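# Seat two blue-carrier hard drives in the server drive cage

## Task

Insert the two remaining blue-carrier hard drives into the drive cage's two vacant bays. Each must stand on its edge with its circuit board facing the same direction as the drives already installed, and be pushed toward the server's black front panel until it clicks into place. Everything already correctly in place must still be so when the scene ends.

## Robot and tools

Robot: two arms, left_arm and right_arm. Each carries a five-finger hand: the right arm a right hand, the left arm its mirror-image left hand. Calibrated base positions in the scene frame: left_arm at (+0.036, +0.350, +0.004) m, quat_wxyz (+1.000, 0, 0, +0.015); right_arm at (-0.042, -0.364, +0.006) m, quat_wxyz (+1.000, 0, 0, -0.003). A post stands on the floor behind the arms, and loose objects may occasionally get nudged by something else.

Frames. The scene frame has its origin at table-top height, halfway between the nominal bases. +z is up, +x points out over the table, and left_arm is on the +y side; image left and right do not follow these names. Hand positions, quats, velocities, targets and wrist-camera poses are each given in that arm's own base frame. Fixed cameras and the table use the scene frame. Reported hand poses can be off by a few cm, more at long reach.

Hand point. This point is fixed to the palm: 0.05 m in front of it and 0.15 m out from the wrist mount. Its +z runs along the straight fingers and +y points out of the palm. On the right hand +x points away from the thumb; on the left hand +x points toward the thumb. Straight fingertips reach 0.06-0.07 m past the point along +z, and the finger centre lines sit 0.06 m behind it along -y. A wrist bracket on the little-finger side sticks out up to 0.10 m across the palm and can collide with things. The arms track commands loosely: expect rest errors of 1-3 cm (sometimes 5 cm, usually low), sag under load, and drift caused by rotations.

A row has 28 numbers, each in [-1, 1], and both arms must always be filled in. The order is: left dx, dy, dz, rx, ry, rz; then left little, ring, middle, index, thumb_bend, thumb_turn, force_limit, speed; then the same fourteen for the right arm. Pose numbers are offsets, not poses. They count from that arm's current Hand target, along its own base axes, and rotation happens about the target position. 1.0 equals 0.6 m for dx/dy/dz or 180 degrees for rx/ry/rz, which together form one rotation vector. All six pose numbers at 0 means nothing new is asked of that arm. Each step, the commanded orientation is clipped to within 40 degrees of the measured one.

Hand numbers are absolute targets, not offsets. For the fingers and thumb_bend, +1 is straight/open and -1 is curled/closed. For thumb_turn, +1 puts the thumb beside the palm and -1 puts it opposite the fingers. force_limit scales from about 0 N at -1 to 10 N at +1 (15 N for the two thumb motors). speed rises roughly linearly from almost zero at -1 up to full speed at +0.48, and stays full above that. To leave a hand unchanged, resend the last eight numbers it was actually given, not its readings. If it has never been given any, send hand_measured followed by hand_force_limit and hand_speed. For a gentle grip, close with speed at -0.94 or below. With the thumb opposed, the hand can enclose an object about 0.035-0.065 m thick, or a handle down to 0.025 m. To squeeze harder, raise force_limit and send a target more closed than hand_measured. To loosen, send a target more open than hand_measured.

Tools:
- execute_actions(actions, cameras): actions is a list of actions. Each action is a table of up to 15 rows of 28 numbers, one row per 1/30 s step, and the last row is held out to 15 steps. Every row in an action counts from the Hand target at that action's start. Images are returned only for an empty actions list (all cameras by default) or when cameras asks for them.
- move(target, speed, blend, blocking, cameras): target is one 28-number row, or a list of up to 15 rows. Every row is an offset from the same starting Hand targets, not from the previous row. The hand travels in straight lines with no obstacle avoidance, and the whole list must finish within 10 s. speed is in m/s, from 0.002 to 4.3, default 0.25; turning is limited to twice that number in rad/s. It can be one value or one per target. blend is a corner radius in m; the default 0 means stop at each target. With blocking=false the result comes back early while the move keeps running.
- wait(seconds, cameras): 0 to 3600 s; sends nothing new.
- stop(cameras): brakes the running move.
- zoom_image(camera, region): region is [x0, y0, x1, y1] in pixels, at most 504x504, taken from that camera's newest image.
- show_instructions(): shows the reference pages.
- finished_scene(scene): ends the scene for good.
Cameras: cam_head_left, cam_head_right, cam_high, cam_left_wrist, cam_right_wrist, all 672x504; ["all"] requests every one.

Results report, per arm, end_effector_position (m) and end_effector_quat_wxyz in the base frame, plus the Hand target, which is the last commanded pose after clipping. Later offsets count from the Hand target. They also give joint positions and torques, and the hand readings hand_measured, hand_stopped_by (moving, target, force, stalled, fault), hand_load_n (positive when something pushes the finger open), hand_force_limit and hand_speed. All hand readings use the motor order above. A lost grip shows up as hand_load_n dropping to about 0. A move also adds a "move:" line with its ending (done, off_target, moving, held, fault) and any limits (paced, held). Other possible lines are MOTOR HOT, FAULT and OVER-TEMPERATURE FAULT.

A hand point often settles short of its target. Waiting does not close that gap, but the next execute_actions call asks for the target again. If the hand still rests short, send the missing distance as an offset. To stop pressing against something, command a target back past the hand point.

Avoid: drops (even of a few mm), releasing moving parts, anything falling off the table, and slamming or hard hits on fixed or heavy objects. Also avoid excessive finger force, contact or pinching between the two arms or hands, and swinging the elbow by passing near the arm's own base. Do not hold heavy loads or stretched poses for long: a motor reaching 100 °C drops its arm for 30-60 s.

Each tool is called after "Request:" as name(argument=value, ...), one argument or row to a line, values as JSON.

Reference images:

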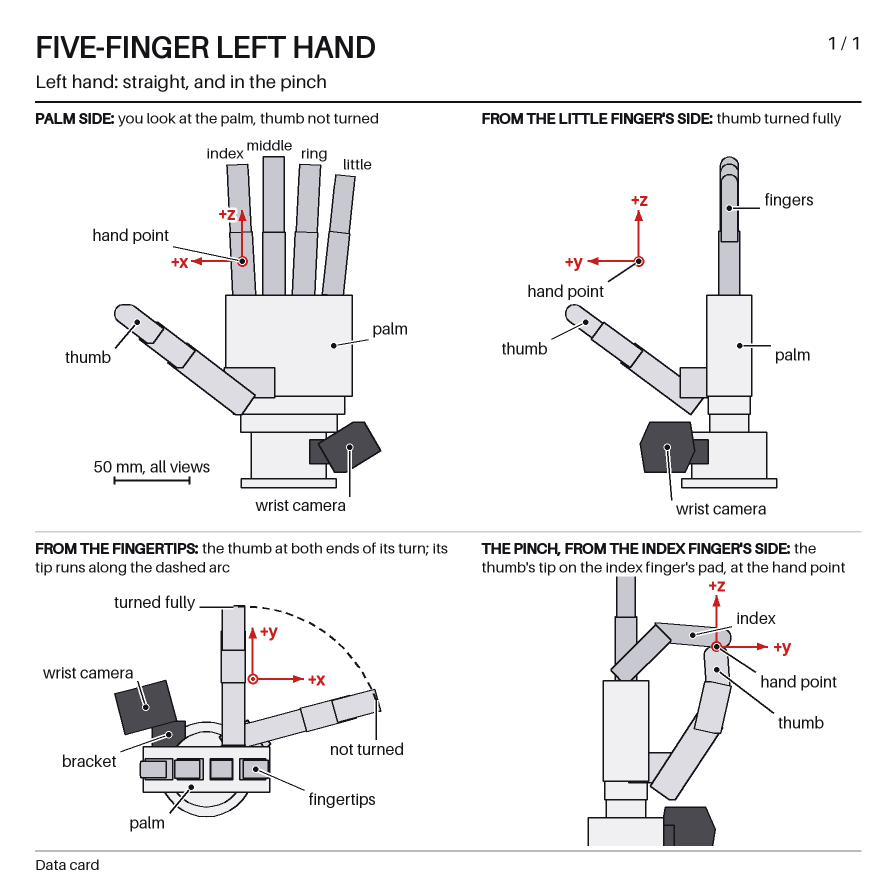

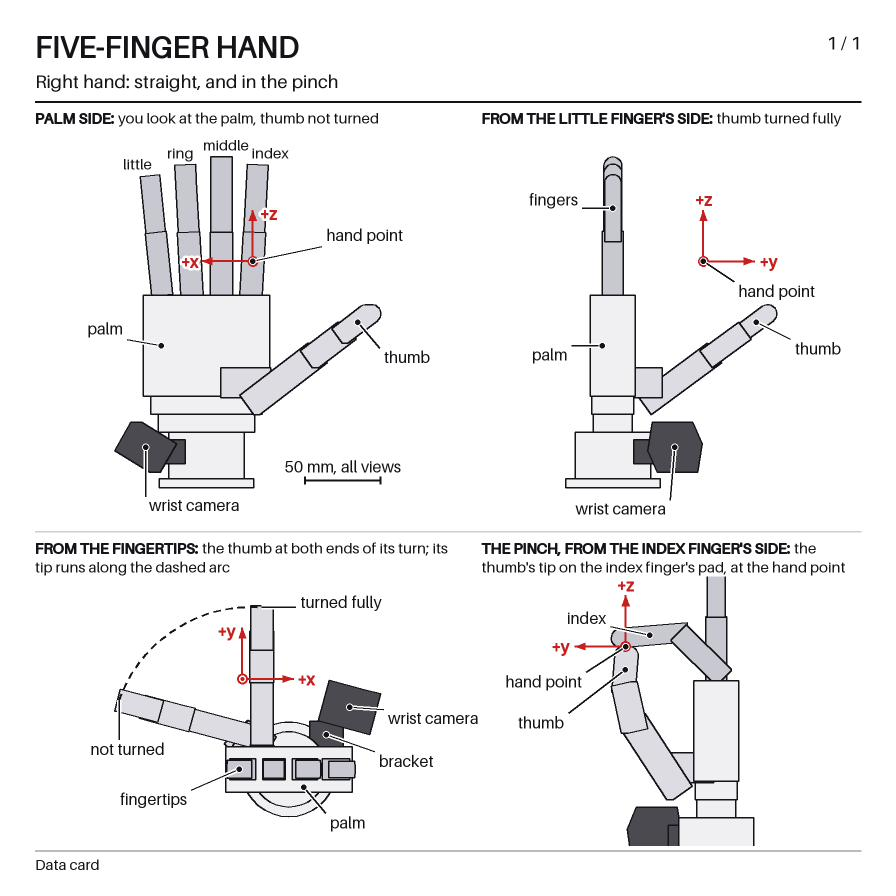

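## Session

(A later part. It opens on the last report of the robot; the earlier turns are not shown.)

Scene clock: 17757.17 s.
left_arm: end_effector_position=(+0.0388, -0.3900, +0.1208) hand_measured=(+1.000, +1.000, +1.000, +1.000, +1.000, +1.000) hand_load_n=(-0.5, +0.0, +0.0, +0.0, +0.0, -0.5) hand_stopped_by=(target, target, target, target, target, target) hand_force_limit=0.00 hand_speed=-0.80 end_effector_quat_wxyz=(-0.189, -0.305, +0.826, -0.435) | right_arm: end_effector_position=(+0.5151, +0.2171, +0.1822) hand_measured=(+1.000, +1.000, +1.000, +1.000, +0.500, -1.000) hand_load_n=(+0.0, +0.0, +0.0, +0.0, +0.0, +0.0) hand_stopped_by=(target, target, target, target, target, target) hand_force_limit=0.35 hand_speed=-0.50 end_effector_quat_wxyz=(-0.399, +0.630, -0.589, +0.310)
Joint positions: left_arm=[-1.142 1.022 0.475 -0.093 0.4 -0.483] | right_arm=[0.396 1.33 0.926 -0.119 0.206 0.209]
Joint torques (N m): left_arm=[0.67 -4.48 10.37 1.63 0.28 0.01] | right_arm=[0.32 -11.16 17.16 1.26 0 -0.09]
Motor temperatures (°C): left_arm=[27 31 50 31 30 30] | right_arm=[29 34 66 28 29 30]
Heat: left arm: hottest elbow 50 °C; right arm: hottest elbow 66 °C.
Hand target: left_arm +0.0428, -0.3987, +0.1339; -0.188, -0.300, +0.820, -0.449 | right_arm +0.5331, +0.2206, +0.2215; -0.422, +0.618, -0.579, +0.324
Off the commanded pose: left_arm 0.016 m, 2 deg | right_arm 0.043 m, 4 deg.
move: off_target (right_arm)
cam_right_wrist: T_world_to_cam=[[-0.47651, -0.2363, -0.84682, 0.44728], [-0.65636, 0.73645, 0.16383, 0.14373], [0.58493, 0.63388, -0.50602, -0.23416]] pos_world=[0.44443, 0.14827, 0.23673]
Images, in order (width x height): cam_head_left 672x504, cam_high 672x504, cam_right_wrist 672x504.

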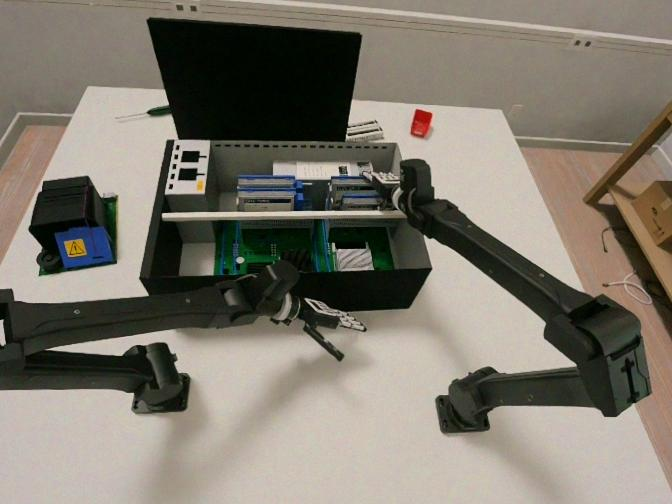

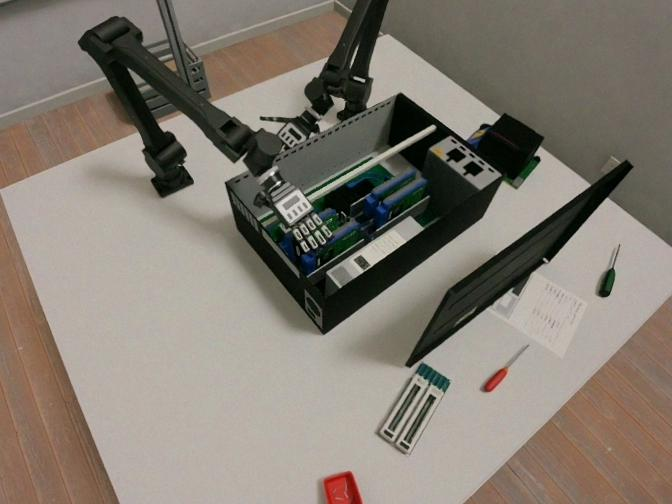

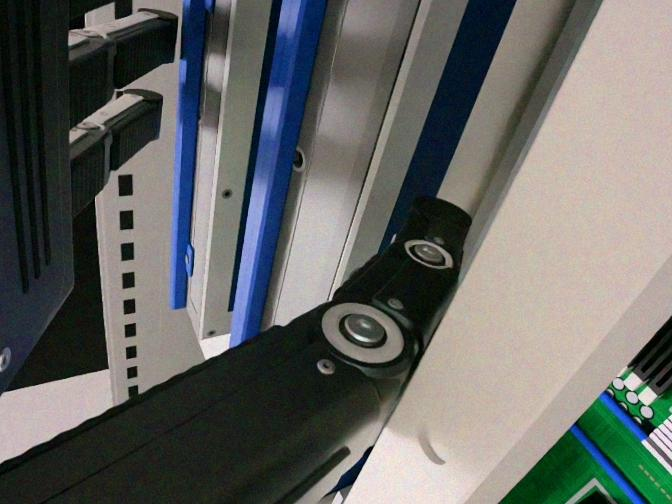

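Request:
move(
  target=[0,0,0,0,0,0,1,1,1,1,1,1,0,-0.8,0.03,0,0.005,0,0,0,1,1,1,1,0.5,-1,0.35,-0.5],
  speed=0.04,
  cameras=["cam_right_wrist","cam_head_left","cam_high"],
)

Request:
zoom_image(
  camera="cam_head_left",
  region=[325, 170, 385, 215],
)

Scene clock: 17772.30 s.
left_arm: end_effector_position=(+0.0388, -0.3900, +0.1208) hand_measured=(+1.000, +1.000, +1.000, +1.000, +1.000, +1.000) hand_load_n=(+0.5, +0.0, +0.0, +0.0, -0.5, +0.0) hand_stopped_by=(target, target, target, target, target, target) hand_force_limit=0.00 hand_speed=-0.80 end_effector_quat_wxyz=(-0.189, -0.305, +0.826, -0.435) | right_arm: end_effector_position=(+0.5304, +0.2170, +0.1971) hand_measured=(+1.000, +1.000, +1.000, +1.000, +0.500, -1.000) hand_load_n=(+0.0, +0.0, +0.5, +0.0, +0.0, +0.0) hand_stopped_by=(target, target, target, target, target, target) hand_force_limit=0.35 hand_speed=-0.50 end_effector_quat_wxyz=(-0.408, +0.625, -0.588, +0.312)
Joint positions: left_arm=[-1.142 1.022 0.475 -0.093 0.4 -0.483] | right_arm=[0.381 1.347 0.971 -0.126 0.193 0.206]
Joint torques (N m): left_arm=[0.67 -4.42 10.39 1.63 0.28 0.01] | right_arm=[-0.03 -8.23 17.57 1.24 -0.04 -0.14]
Motor temperatures (°C): left_arm=[27 31 50 31 30 30] | right_arm=[29 34 66 28 29 30]
Heat: left arm: hottest elbow 50 °C; right arm: hottest elbow 66 °C.
Hand target: left_arm +0.0428, -0.3987, +0.1339; -0.188, -0.300, +0.820, -0.449 | right_arm +0.5511, +0.2205, +0.2246; -0.422, +0.618, -0.579, +0.324
Off the commanded pose: left_arm 0.016 m, 2 deg | right_arm 0.035 m, 2 deg.
move: off_target (right_arm)
cam_right_wrist: T_world_to_cam=[[-0.46178, -0.22568, -0.8578, 0.45924], [-0.65822, 0.73544, 0.16085, 0.15321], [0.59456, 0.63891, -0.48816, -0.24527]] pos_world=[0.45874, 0.14767, 0.24957]
Images, in order (width x height): cam_head_left 672x504, cam_high 672x504, cam_right_wrist 672x504.

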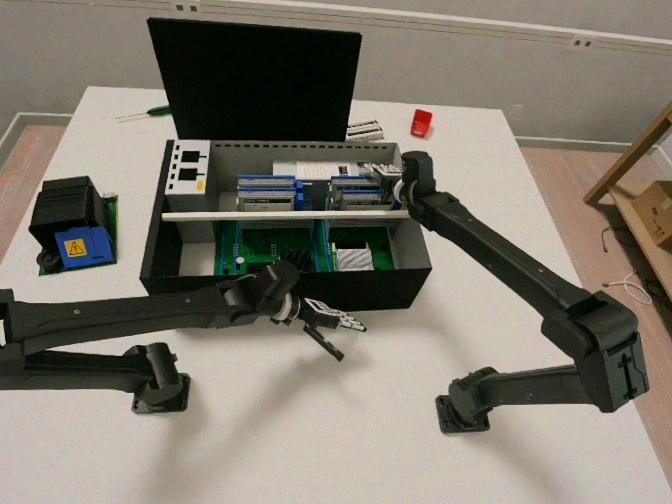

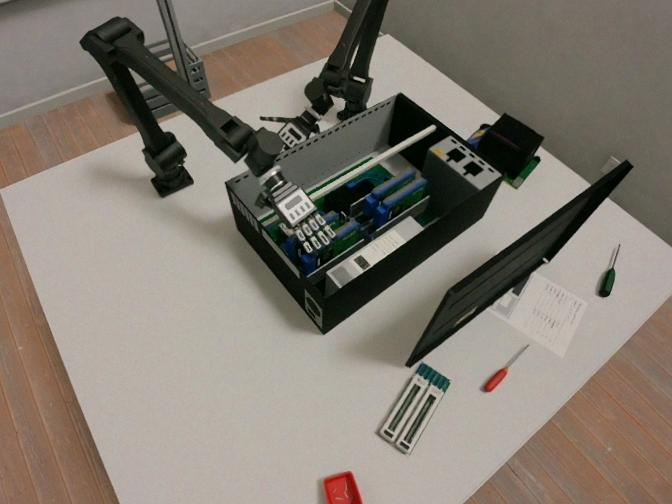

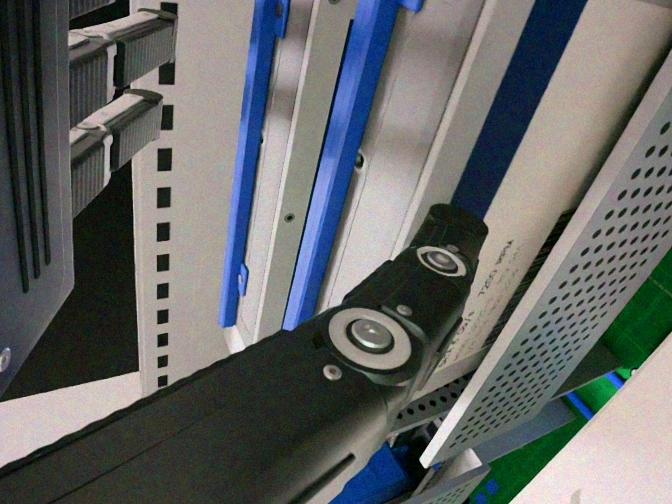

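Scaled by 8.400 from the camera's image (finer frame: 960x720).

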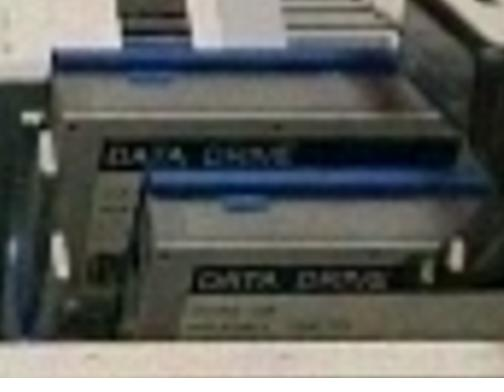

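Request:
move(
  target=[0,0,0,0,0,0,1,1,1,1,1,1,0,-0.8,0.013,0,-0.005,0,0,0,1,1,1,1,0.5,-1,0.35,-0.5],
  speed=0.04,
  cameras=["cam_right_wrist","cam_head_left","cam_high"],
)

Request:
zoom_image(
  camera="cam_head_left",
  region=[325, 170, 385, 215],
)

Request:
zoom_image(
  camera="cam_high",
  region=[306, 196, 366, 240],
)

Scene clock: 17784.50 s.
left_arm: end_effector_position=(+0.0388, -0.3900, +0.1208) hand_measured=(+1.000, +1.000, +1.000, +1.000, +1.000, +1.000) hand_load_n=(+0.0, +0.0, +0.0, -0.5, +0.0, +0.0) hand_stopped_by=(target, target, target, target, target, target) hand_force_limit=0.00 hand_speed=-0.80 end_effector_quat_wxyz=(-0.189, -0.305, +0.826, -0.435) | right_arm: end_effector_position=(+0.5358, +0.2167, +0.1911) hand_measured=(+1.000, +1.000, +1.000, +1.000, +0.500, -1.000) hand_load_n=(+0.0, +0.0, +0.0, +0.0, +0.0, +0.0) hand_stopped_by=(target, target, target, target, target, target) hand_force_limit=0.35 hand_speed=-0.50 end_effector_quat_wxyz=(-0.403, +0.628, -0.589, +0.310)
Joint positions: left_arm=[-1.142 1.022 0.475 -0.093 0.4 -0.483] | right_arm=[0.376 1.369 0.982 -0.126 0.187 0.203]
Joint torques (N m): left_arm=[0.67 -4.42 10.37 1.63 0.28 0.01] | right_arm=[-0.09 -9.93 17.76 1.74 -0.02 -0.16]
Motor temperatures (°C): left_arm=[27 31 50 31 30 30] | right_arm=[29 34 67 28 29 30]
Heat: left arm: hottest elbow 50 °C; right arm: hottest elbow 67 °C.
Hand target: left_arm +0.0428, -0.3987, +0.1339; -0.188, -0.300, +0.820, -0.449 | right_arm +0.5589, +0.2204, +0.2215; -0.422, +0.618, -0.579, +0.323
Off the commanded pose: left_arm 0.016 m, 2 deg | right_arm 0.038 m, 3 deg.
move: off_target (right_arm)
cam_right_wrist: T_world_to_cam=[[-0.47106, -0.22921, -0.8518, 0.46103], [-0.6568, 0.73574, 0.16523, 0.15633], [0.58883, 0.6373, -0.49712, -0.24606]] pos_world=[0.46474, 0.14747, 0.24455]
Images, in order (width x height): cam_head_left 672x504, cam_high 672x504, cam_right_wrist 672x504.

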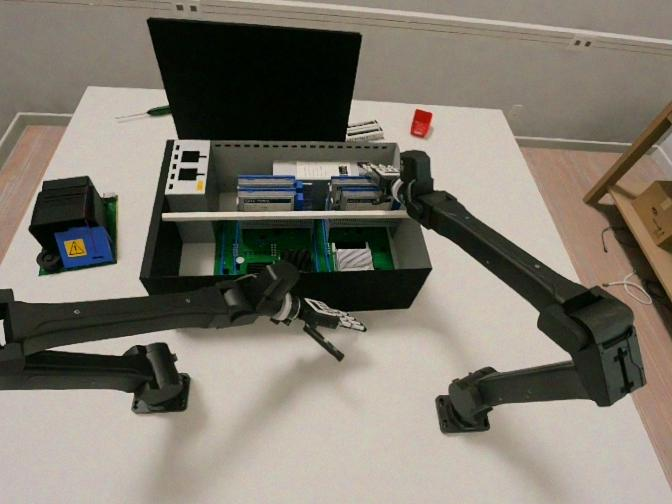

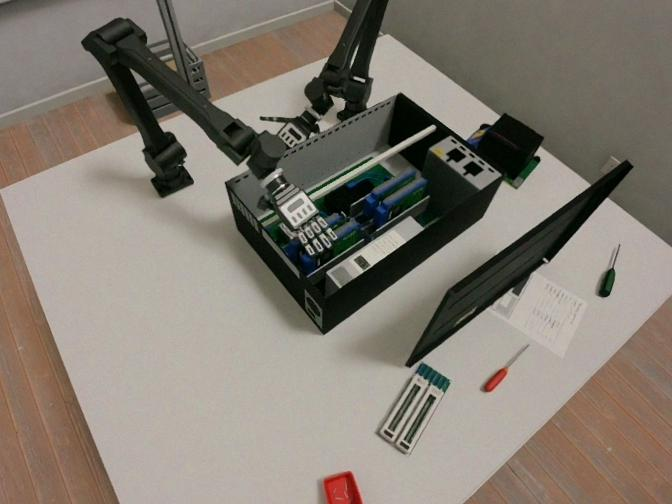

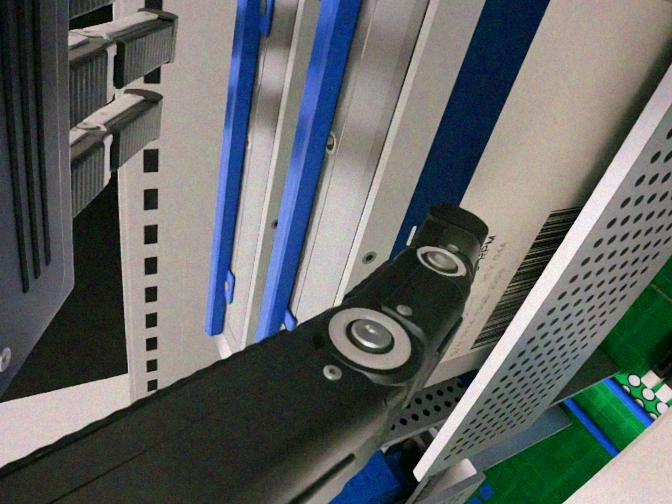

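Scaled by 8.400 from the camera's image (finer frame: 960x720).

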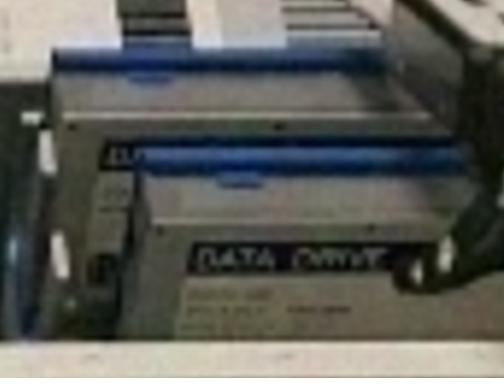

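Scaled by 8.400 from the camera's image (finer frame: 960x720).

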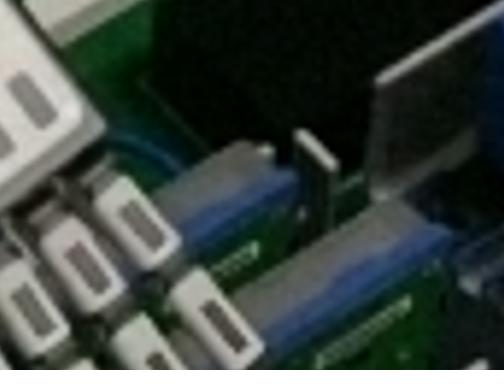

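Request:
move(
  target=[
    [0,0,0,0,0,0,1,1,1,1,1,1,0,-0.8,-0.03,0,0.0,0,0,0,1,1,1,1,0.5,-1,0.35,-0.5],
    [0,0,0,0,0,0,1,1,1,1,1,1,0,-0.8,-0.035,0,0.17,0,0,0,1,1,1,1,0.5,-1,0.35,-0.5],
  ],
  speed=0.06,
  cameras=["cam_right_wrist","cam_head_left","cam_head_right","cam_high"],
)

Request:
zoom_image(
  camera="cam_head_left",
  region=[325, 170, 415, 236],
)

Request:
zoom_image(
  camera="cam_high",
  region=[270, 190, 370, 265],
)

Scene clock: 17852.83 s.
left_arm: end_effector_position=(+0.0388, -0.3900, +0.1208) hand_measured=(+1.000, +1.000, +1.000, +1.000, +1.000, +1.000) hand_load_n=(+0.0, +0.0, +0.0, -0.5, +0.0, +0.0) hand_stopped_by=(target, target, target, target, target, target) hand_force_limit=0.00 hand_speed=-0.80 end_effector_quat_wxyz=(-0.189, -0.305, +0.826, -0.435) | right_arm: end_effector_position=(+0.5275, +0.2125, +0.2805) hand_measured=(+1.000, +1.000, +1.000, +1.000, +0.500, -1.000) hand_load_n=(+0.0, +0.0, +0.0, +0.0, +0.0, +0.0) hand_stopped_by=(target, target, target, target, target, target) hand_force_limit=0.35 hand_speed=-0.50 end_effector_quat_wxyz=(-0.396, +0.630, -0.592, +0.310)
Joint positions: left_arm=[-1.142 1.022 0.475 -0.093 0.4 -0.483] | right_arm=[0.377 1.286 1.155 -0.396 0.195 0.203]
Joint torques (N m): left_arm=[0.67 -4.48 10.39 1.63 0.28 0] | right_arm=[1.79 -10.29 18.4 1.22 0.21 -0.05]
Motor temperatures (°C): left_arm=[27 31 50 31 30 30] | right_arm=[29 34 71 28 29 30]
Heat: left arm: hottest elbow 50 °C; right arm: hottest elbow 71 °C.
Hand target: left_arm +0.0428, -0.3987, +0.1339; -0.188, -0.300, +0.820, -0.449 | right_arm +0.5380, +0.2205, +0.3237; -0.422, +0.618, -0.579, +0.324
Off the commanded pose: left_arm 0.016 m, 2 deg | right_arm 0.045 m, 4 deg.
move: off_target (right_arm)
cam_right_wrist: T_world_to_cam=[[-0.48179, -0.23438, -0.84436, 0.53696], [-0.65086, 0.74089, 0.16573, 0.13476], [0.58673, 0.62941, -0.5095, -0.18788]] pos_world=[0.45664, 0.14427, 0.33533]
Images, in order (width x height): cam_head_left 672x504, cam_head_right 672x504, cam_high 672x504, cam_right_wrist 672x504.

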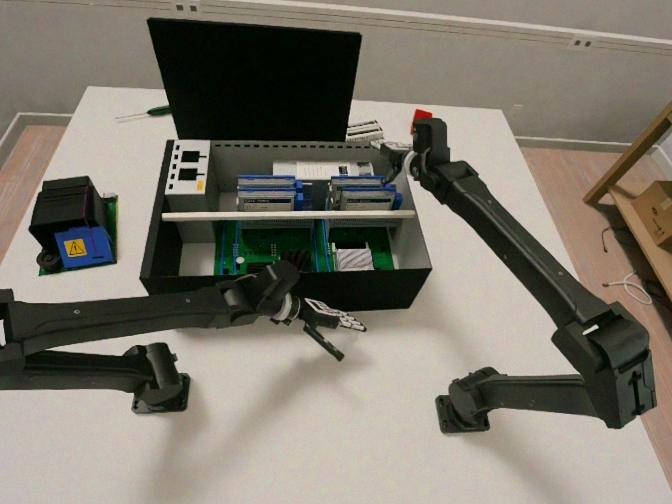

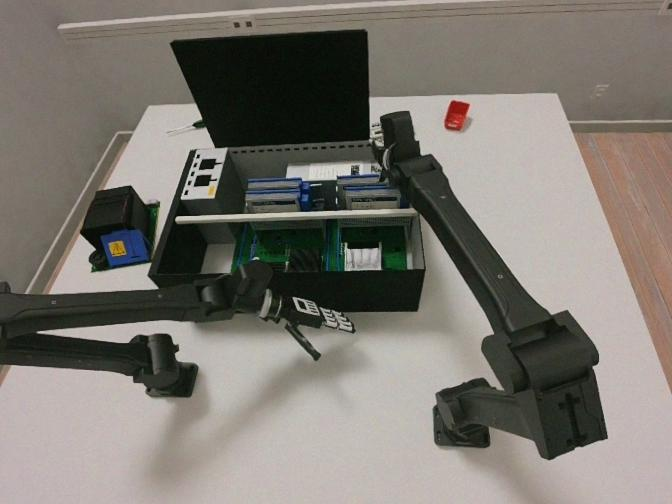

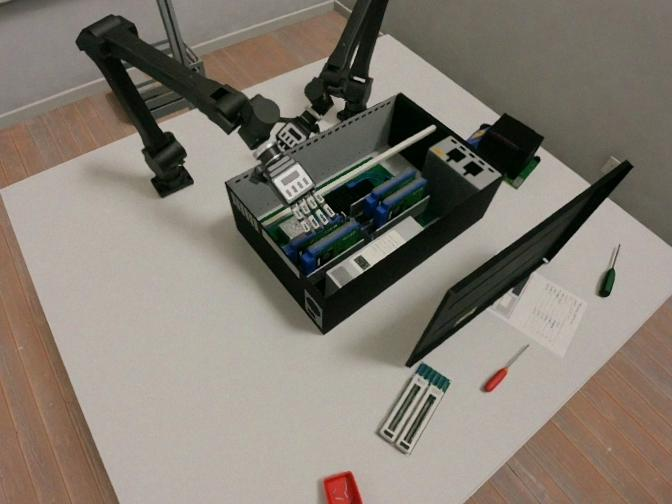

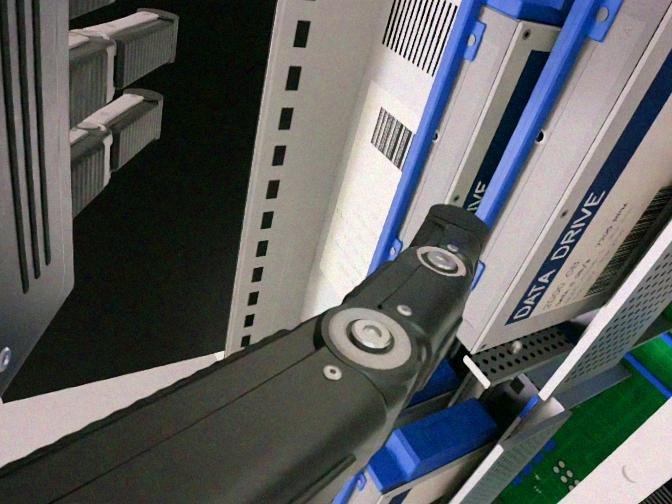

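Scaled by 5.600 from the camera's image (finer frame: 960x720).

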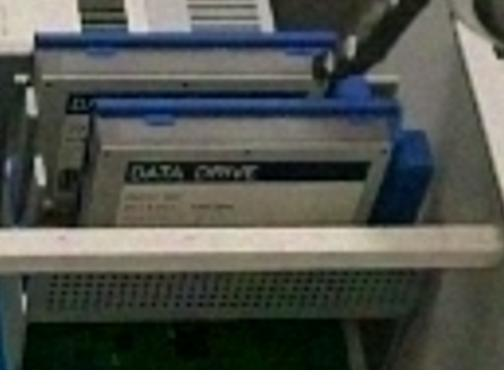

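Scaled by 5.040 from the camera's image (finer frame: 960x720).

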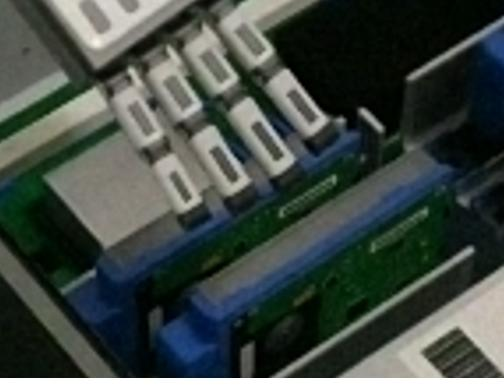

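Request:
move(
  target=[
    [0,0,0,0,0,0,1,1,1,1,1,1,0,-0.8,0.0,-0.02,0.133,0,0,0,-0.8,-0.8,1,1,1,1,0.3,-0.5],
    [0,0,0,0,0,0,1,1,1,1,1,1,0,-0.8,0.025,-0.062,0.133,0.2344,0.3169,-0.4502,-0.8,-0.8,1,1,1,1,0.3,-0.5],
  ],
  speed=0.2,
  cameras=["cam_right_wrist","cam_head_left","cam_head_right","cam_high"],
)

Scene clock: 17886.13 s.
left_arm: end_effector_position=(+0.0388, -0.3900, +0.1208) hand_measured=(+1.000, +1.000, +1.000, +1.000, +1.000, +1.000) hand_load_n=(+0.0, +0.0, -0.5, -0.5, +0.0, +0.0) hand_stopped_by=(target, target, target, target, target, target) hand_force_limit=0.00 hand_speed=-0.80 end_effector_quat_wxyz=(-0.189, -0.305, +0.826, -0.435) | right_arm: end_effector_position=(+0.5588, +0.1892, +0.3966) hand_measured=(-0.800, -0.800, +1.000, +1.000, +1.000, +1.000) hand_load_n=(+0.0, +0.0, +0.0, +0.0, +0.0, +0.0) hand_stopped_by=(target, target, target, target, target, target) hand_force_limit=0.30 hand_speed=-0.50 end_effector_quat_wxyz=(+0.123, -0.023, +0.992, +0.037)
Joint positions: left_arm=[-1.142 1.022 0.475 -0.093 0.4 -0.483] | right_arm=[0.229 1.666 2.051 -1.7 -0.023 1.757]
Joint torques (N m): left_arm=[0.67 -4.48 10.4 1.63 0.28 0.01] | right_arm=[-0.44 -16.09 9.61 0.4 -0.16 0.18]
Motor temperatures (°C): left_arm=[27 31 50 31 30 30] | right_arm=[29 34 74 28 29 30]
Heat: left arm: hottest elbow 50 °C; right arm: hottest elbow 74 °C.
Hand target: left_arm +0.0428, -0.3987, +0.1339; -0.188, -0.300, +0.820, -0.449 | right_arm +0.5530, +0.1834, +0.4034; +0.000, -0.018, +1.000, +0.000
Off the commanded pose: left_arm 0.016 m, 2 deg | right_arm 0.011 m, 15 deg.
joint sent to its limit (right arm) — joint 4 (wrist pitch), lower limit. The joint targets are off in orientation, not in position.
move: off_target (right_arm)
cam_right_wrist: T_world_to_cam=[[-0.29886, 0.95371, 0.03348, -0.03049], [0.64994, 0.17773, 0.73891, -0.69447], [0.69875, 0.24259, -0.67297, -0.05695]] pos_world=[0.48205, 0.16633, 0.47584]
Images, in order (width x height): cam_head_left 672x504, cam_head_right 672x504, cam_high 672x504, cam_right_wrist 672x504.

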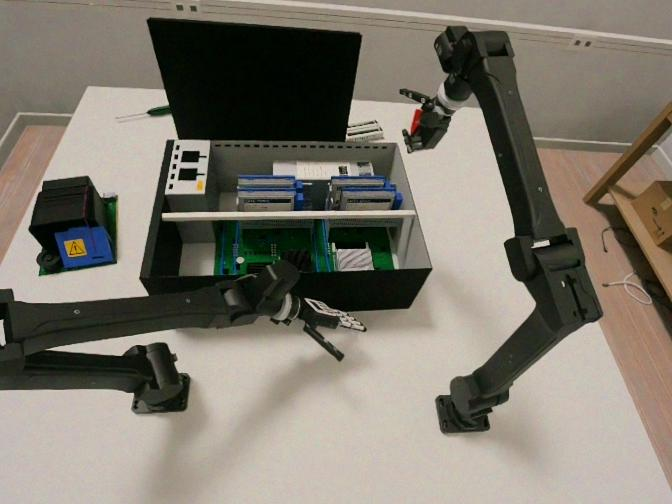

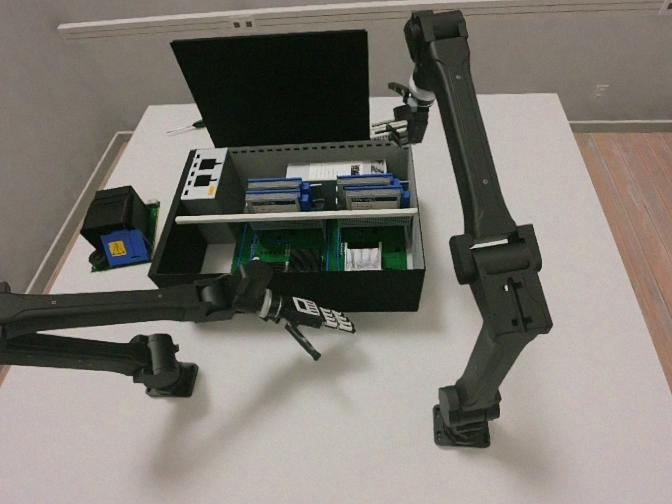

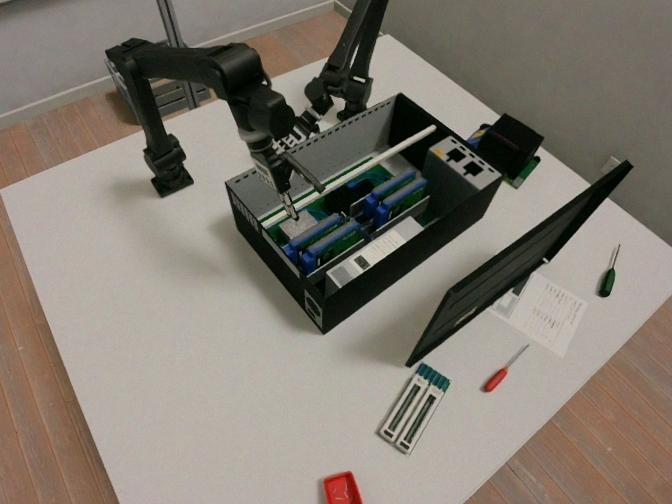

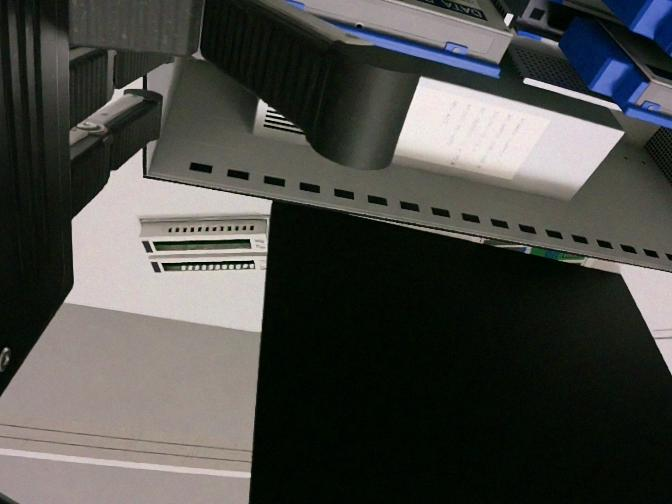

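Request:
zoom_image(
  camera="cam_high",
  region=[270, 190, 370, 265],
)

Request:
zoom_image(
  camera="cam_head_left",
  region=[325, 170, 415, 236],
)

Request:
zoom_image(
  camera="cam_head_right",
  region=[325, 165, 415, 231],
)

Scaled by 5.040 from the camera's image (finer frame: 960x720).

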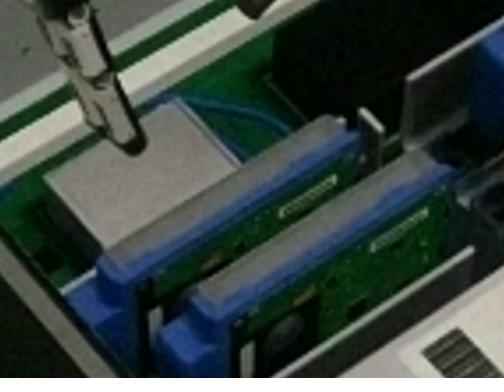

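Scaled by 5.600 from the camera's image (finer frame: 960x720).

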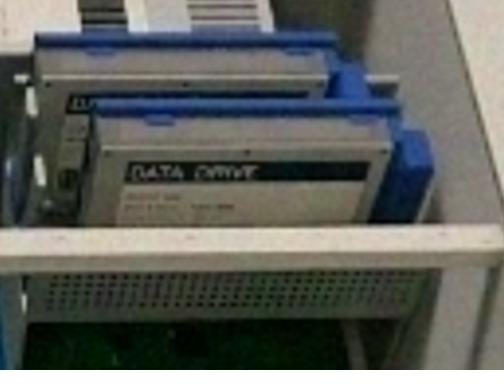

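Scaled by 5.600 from the camera's image (finer frame: 960x720).

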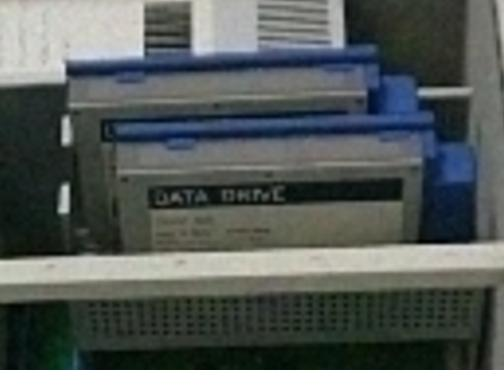

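Request:
move(
  target=[
    [0,0,0,0,0,0,1,1,1,1,1,1,0,-0.8,0.0,0,-0.072,0,0,0,-0.8,-0.8,1,1,1,1,0.3,-0.6],
    [0,0,0,0,0,0,1,1,1,1,1,1,0,-0.8,0.0017,-0.0023,-0.2,0,0,0,-0.8,-0.8,1,1,1,1,0.3,-0.6],
  ],
  speed=0.12,
  cameras=["cam_right_wrist","cam_head_left","cam_head_right","cam_high"],
)

Request:
zoom_image(
  camera="cam_head_right",
  region=[345, 130, 445, 205],
)

Request:
zoom_image(
  camera="cam_high",
  region=[260, 190, 360, 265],
)

Scene clock: 17926.43 s.
left_arm: end_effector_position=(+0.0388, -0.3900, +0.1208) hand_measured=(+1.000, +1.000, +1.000, +1.000, +1.000, +1.000) hand_load_n=(+0.0, +0.0, +0.0, +0.0, +0.0, +0.0) hand_stopped_by=(target, target, target, target, target, target) hand_force_limit=0.00 hand_speed=-0.80 end_effector_quat_wxyz=(-0.189, -0.305, +0.826, -0.435) | right_arm: end_effector_position=(+0.5550, +0.1848, +0.2896) hand_measured=(-0.800, -0.800, +1.000, +1.000, +1.000, +1.000) hand_load_n=(+0.0, +0.0, +0.0, +0.0, +0.0, +0.0) hand_stopped_by=(target, target, target, target, target, target) hand_force_limit=0.30 hand_speed=-0.60 end_effector_quat_wxyz=(+0.018, -0.021, +1.000, +0.006)
Joint positions: left_arm=[-1.142 1.022 0.475 -0.093 0.4 -0.483] | right_arm=[0.229 1.744 1.912 -1.7 -0.005 1.758]
Joint torques (N m): left_arm=[0.67 -4.48 10.39 1.63 0.28 0.01] | right_arm=[-0.15 -15.85 10.26 0.13 0.08 0.11]
Motor temperatures (°C): left_arm=[27 31 50 31 30 30] | right_arm=[29 36 67 28 29 30]
Heat: left arm: hottest elbow 50 °C; right arm: hottest elbow 67 °C.
Hand target: left_arm +0.0428, -0.3987, +0.1339; -0.188, -0.300, +0.820, -0.449 | right_arm +0.5540, +0.1820, +0.2834; +0.000, -0.018, +1.000, +0.000
Off the commanded pose: left_arm 0.016 m, 2 deg | right_arm 0.007 m, 2 deg.
joint sent to its limit (right arm) — joint 4 (wrist pitch), lower limit. The joint targets still meet the commanded pose.
move: done
cam_right_wrist: T_world_to_cam=[[-0.28897, 0.95683, 0.03124, -0.02922], [0.78753, 0.21903, 0.57603, -0.64895], [0.54432, 0.19106, -0.81683, 0.01162]] pos_world=[0.4963, 0.16787, 0.38422]
Images, in order (width x height): cam_head_left 672x504, cam_head_right 672x504, cam_high 672x504, cam_right_wrist 672x504.

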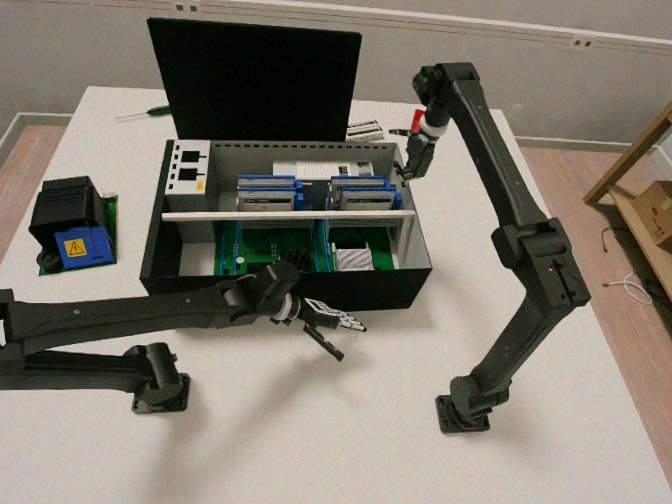

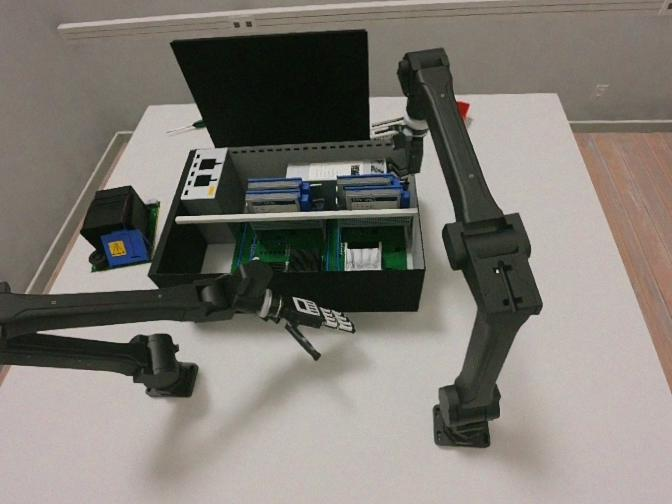

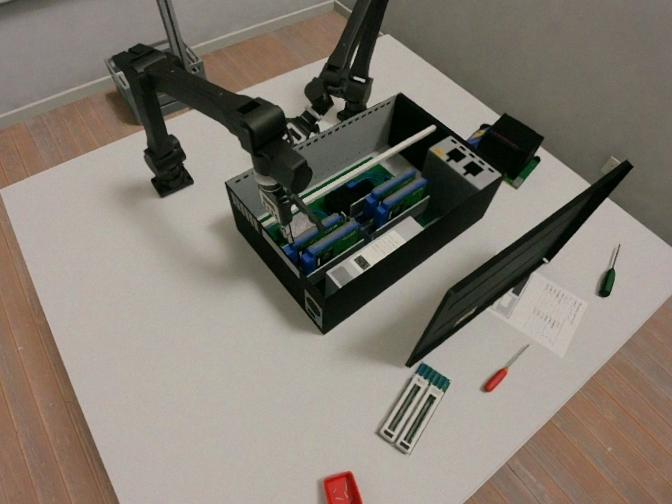

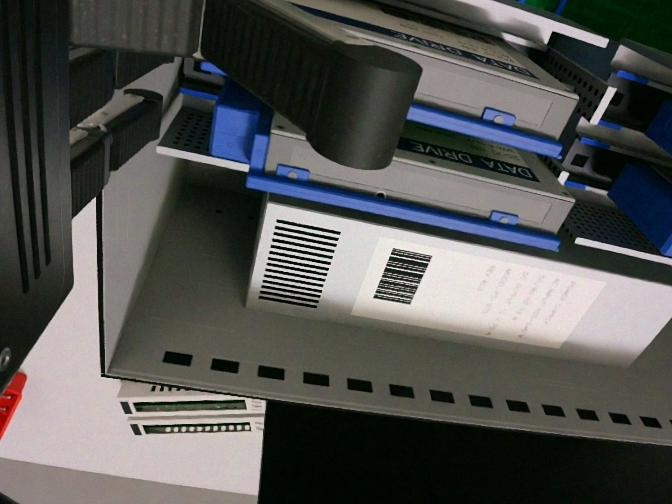

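Scaled by 5.040 from the camera's image (finer frame: 960x720).

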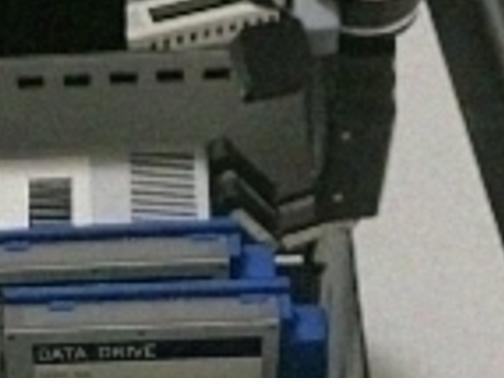

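Scaled by 5.040 from the camera's image (finer frame: 960x720).

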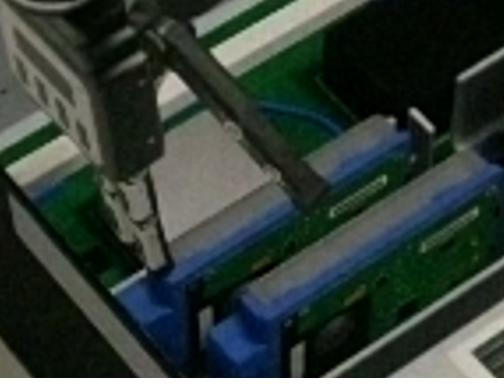

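Request:
move(
  target=[0,0,0,0,0,0,1,1,1,1,1,1,0,-0.8,0.0,0,-0.055,0,0,0,-0.8,-0.8,1,1,1,1,0.3,-0.6],
  speed=0.06,
  cameras=["cam_right_wrist","cam_head_left","cam_head_right","cam_high"],
)

Request:
zoom_image(
  camera="cam_head_right",
  region=[345, 150, 445, 225],
)

Request:
zoom_image(
  camera="cam_high",
  region=[260, 200, 340, 260],
)

Scene clock: 17942.30 s.
left_arm: end_effector_position=(+0.0388, -0.3900, +0.1208) hand_measured=(+1.000, +1.000, +1.000, +1.000, +1.000, +1.000) hand_load_n=(+0.0, +0.0, +0.0, +0.0, +0.0, +0.0) hand_stopped_by=(target, target, target, target, target, target) hand_force_limit=0.00 hand_speed=-0.80 end_effector_quat_wxyz=(-0.189, -0.305, +0.826, -0.435) | right_arm: end_effector_position=(+0.5511, +0.1835, +0.2599) hand_measured=(-0.800, -0.800, +1.000, +1.000, +1.000, +1.000) hand_load_n=(+0.0, +0.0, +0.0, +0.0, +0.0, +0.0) hand_stopped_by=(target, target, target, target, target, target) hand_force_limit=0.30 hand_speed=-0.60 end_effector_quat_wxyz=(+0.004, -0.021, +1.000, +0.002)
Joint positions: left_arm=[-1.142 1.022 0.475 -0.093 0.4 -0.483] | right_arm=[0.229 1.744 1.838 -1.655 -0.003 1.758]
Joint torques (N m): left_arm=[0.73 -4.48 10.39 1.63 0.28 0.01] | right_arm=[0.56 -15.56 10 0.57 0.12 0.15]
Motor temperatures (°C): left_arm=[27 31 50 31 30 30] | right_arm=[29 36 66 28 29 30]
Heat: left arm: hottest elbow 50 °C; right arm: hottest elbow 66 °C.
Hand target: left_arm +0.0428, -0.3987, +0.1339; -0.188, -0.300, +0.820, -0.449 | right_arm +0.5539, +0.1820, +0.2504; +0.000, -0.018, +1.000, +0.000
Off the commanded pose: left_arm 0.016 m, 2 deg | right_arm 0.010 m, 1 deg.
move: done
cam_right_wrist: T_world_to_cam=[[-0.288, 0.95712, 0.03122, -0.02883], [0.80344, 0.22376, 0.55174, -0.63186], [0.52109, 0.18398, -0.83344, 0.00823]] pos_world=[0.49507, 0.16747, 0.35638]
Images, in order (width x height): cam_head_left 672x504, cam_head_right 672x504, cam_high 672x504, cam_right_wrist 672x504.

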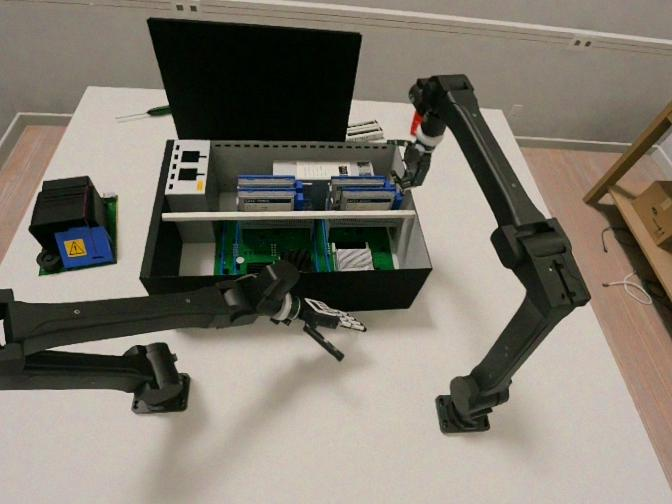

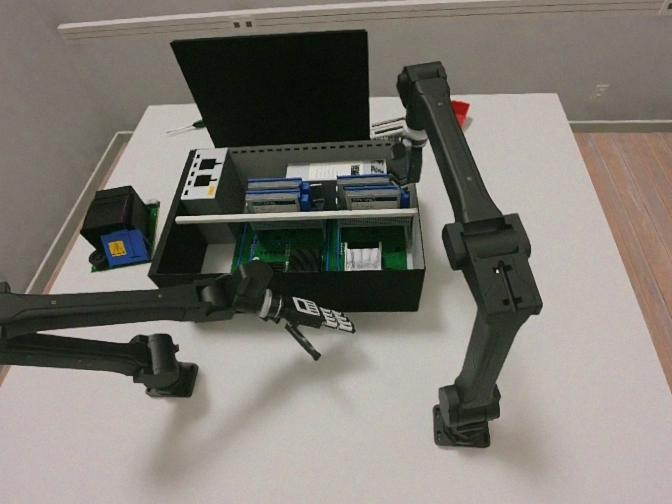

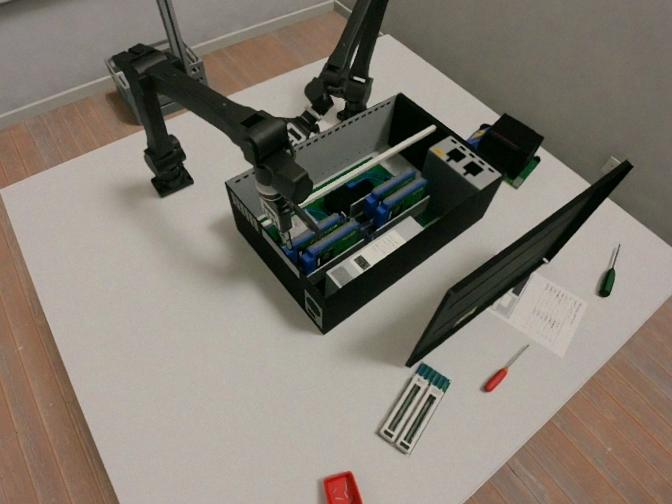

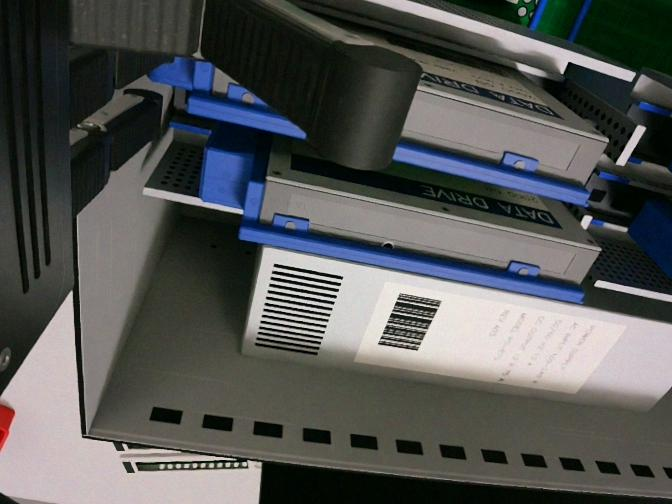

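Scaled by 5.040 from the camera's image (finer frame: 960x720).

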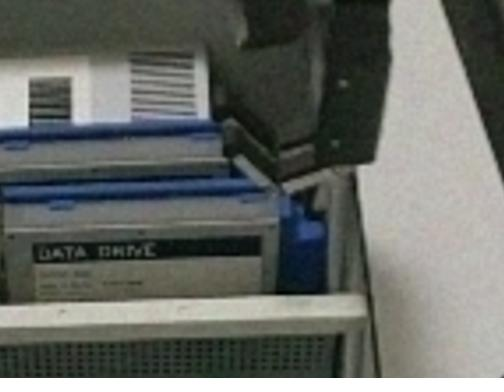

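Scaled by 6.300 from the camera's image (finer frame: 960x720).

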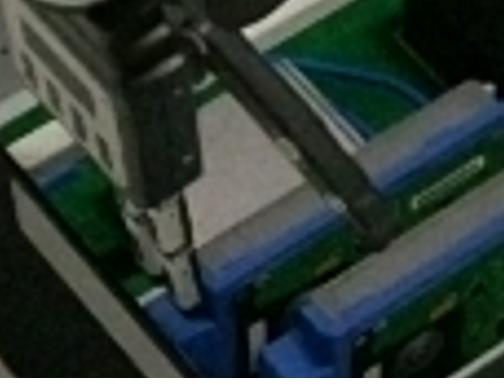

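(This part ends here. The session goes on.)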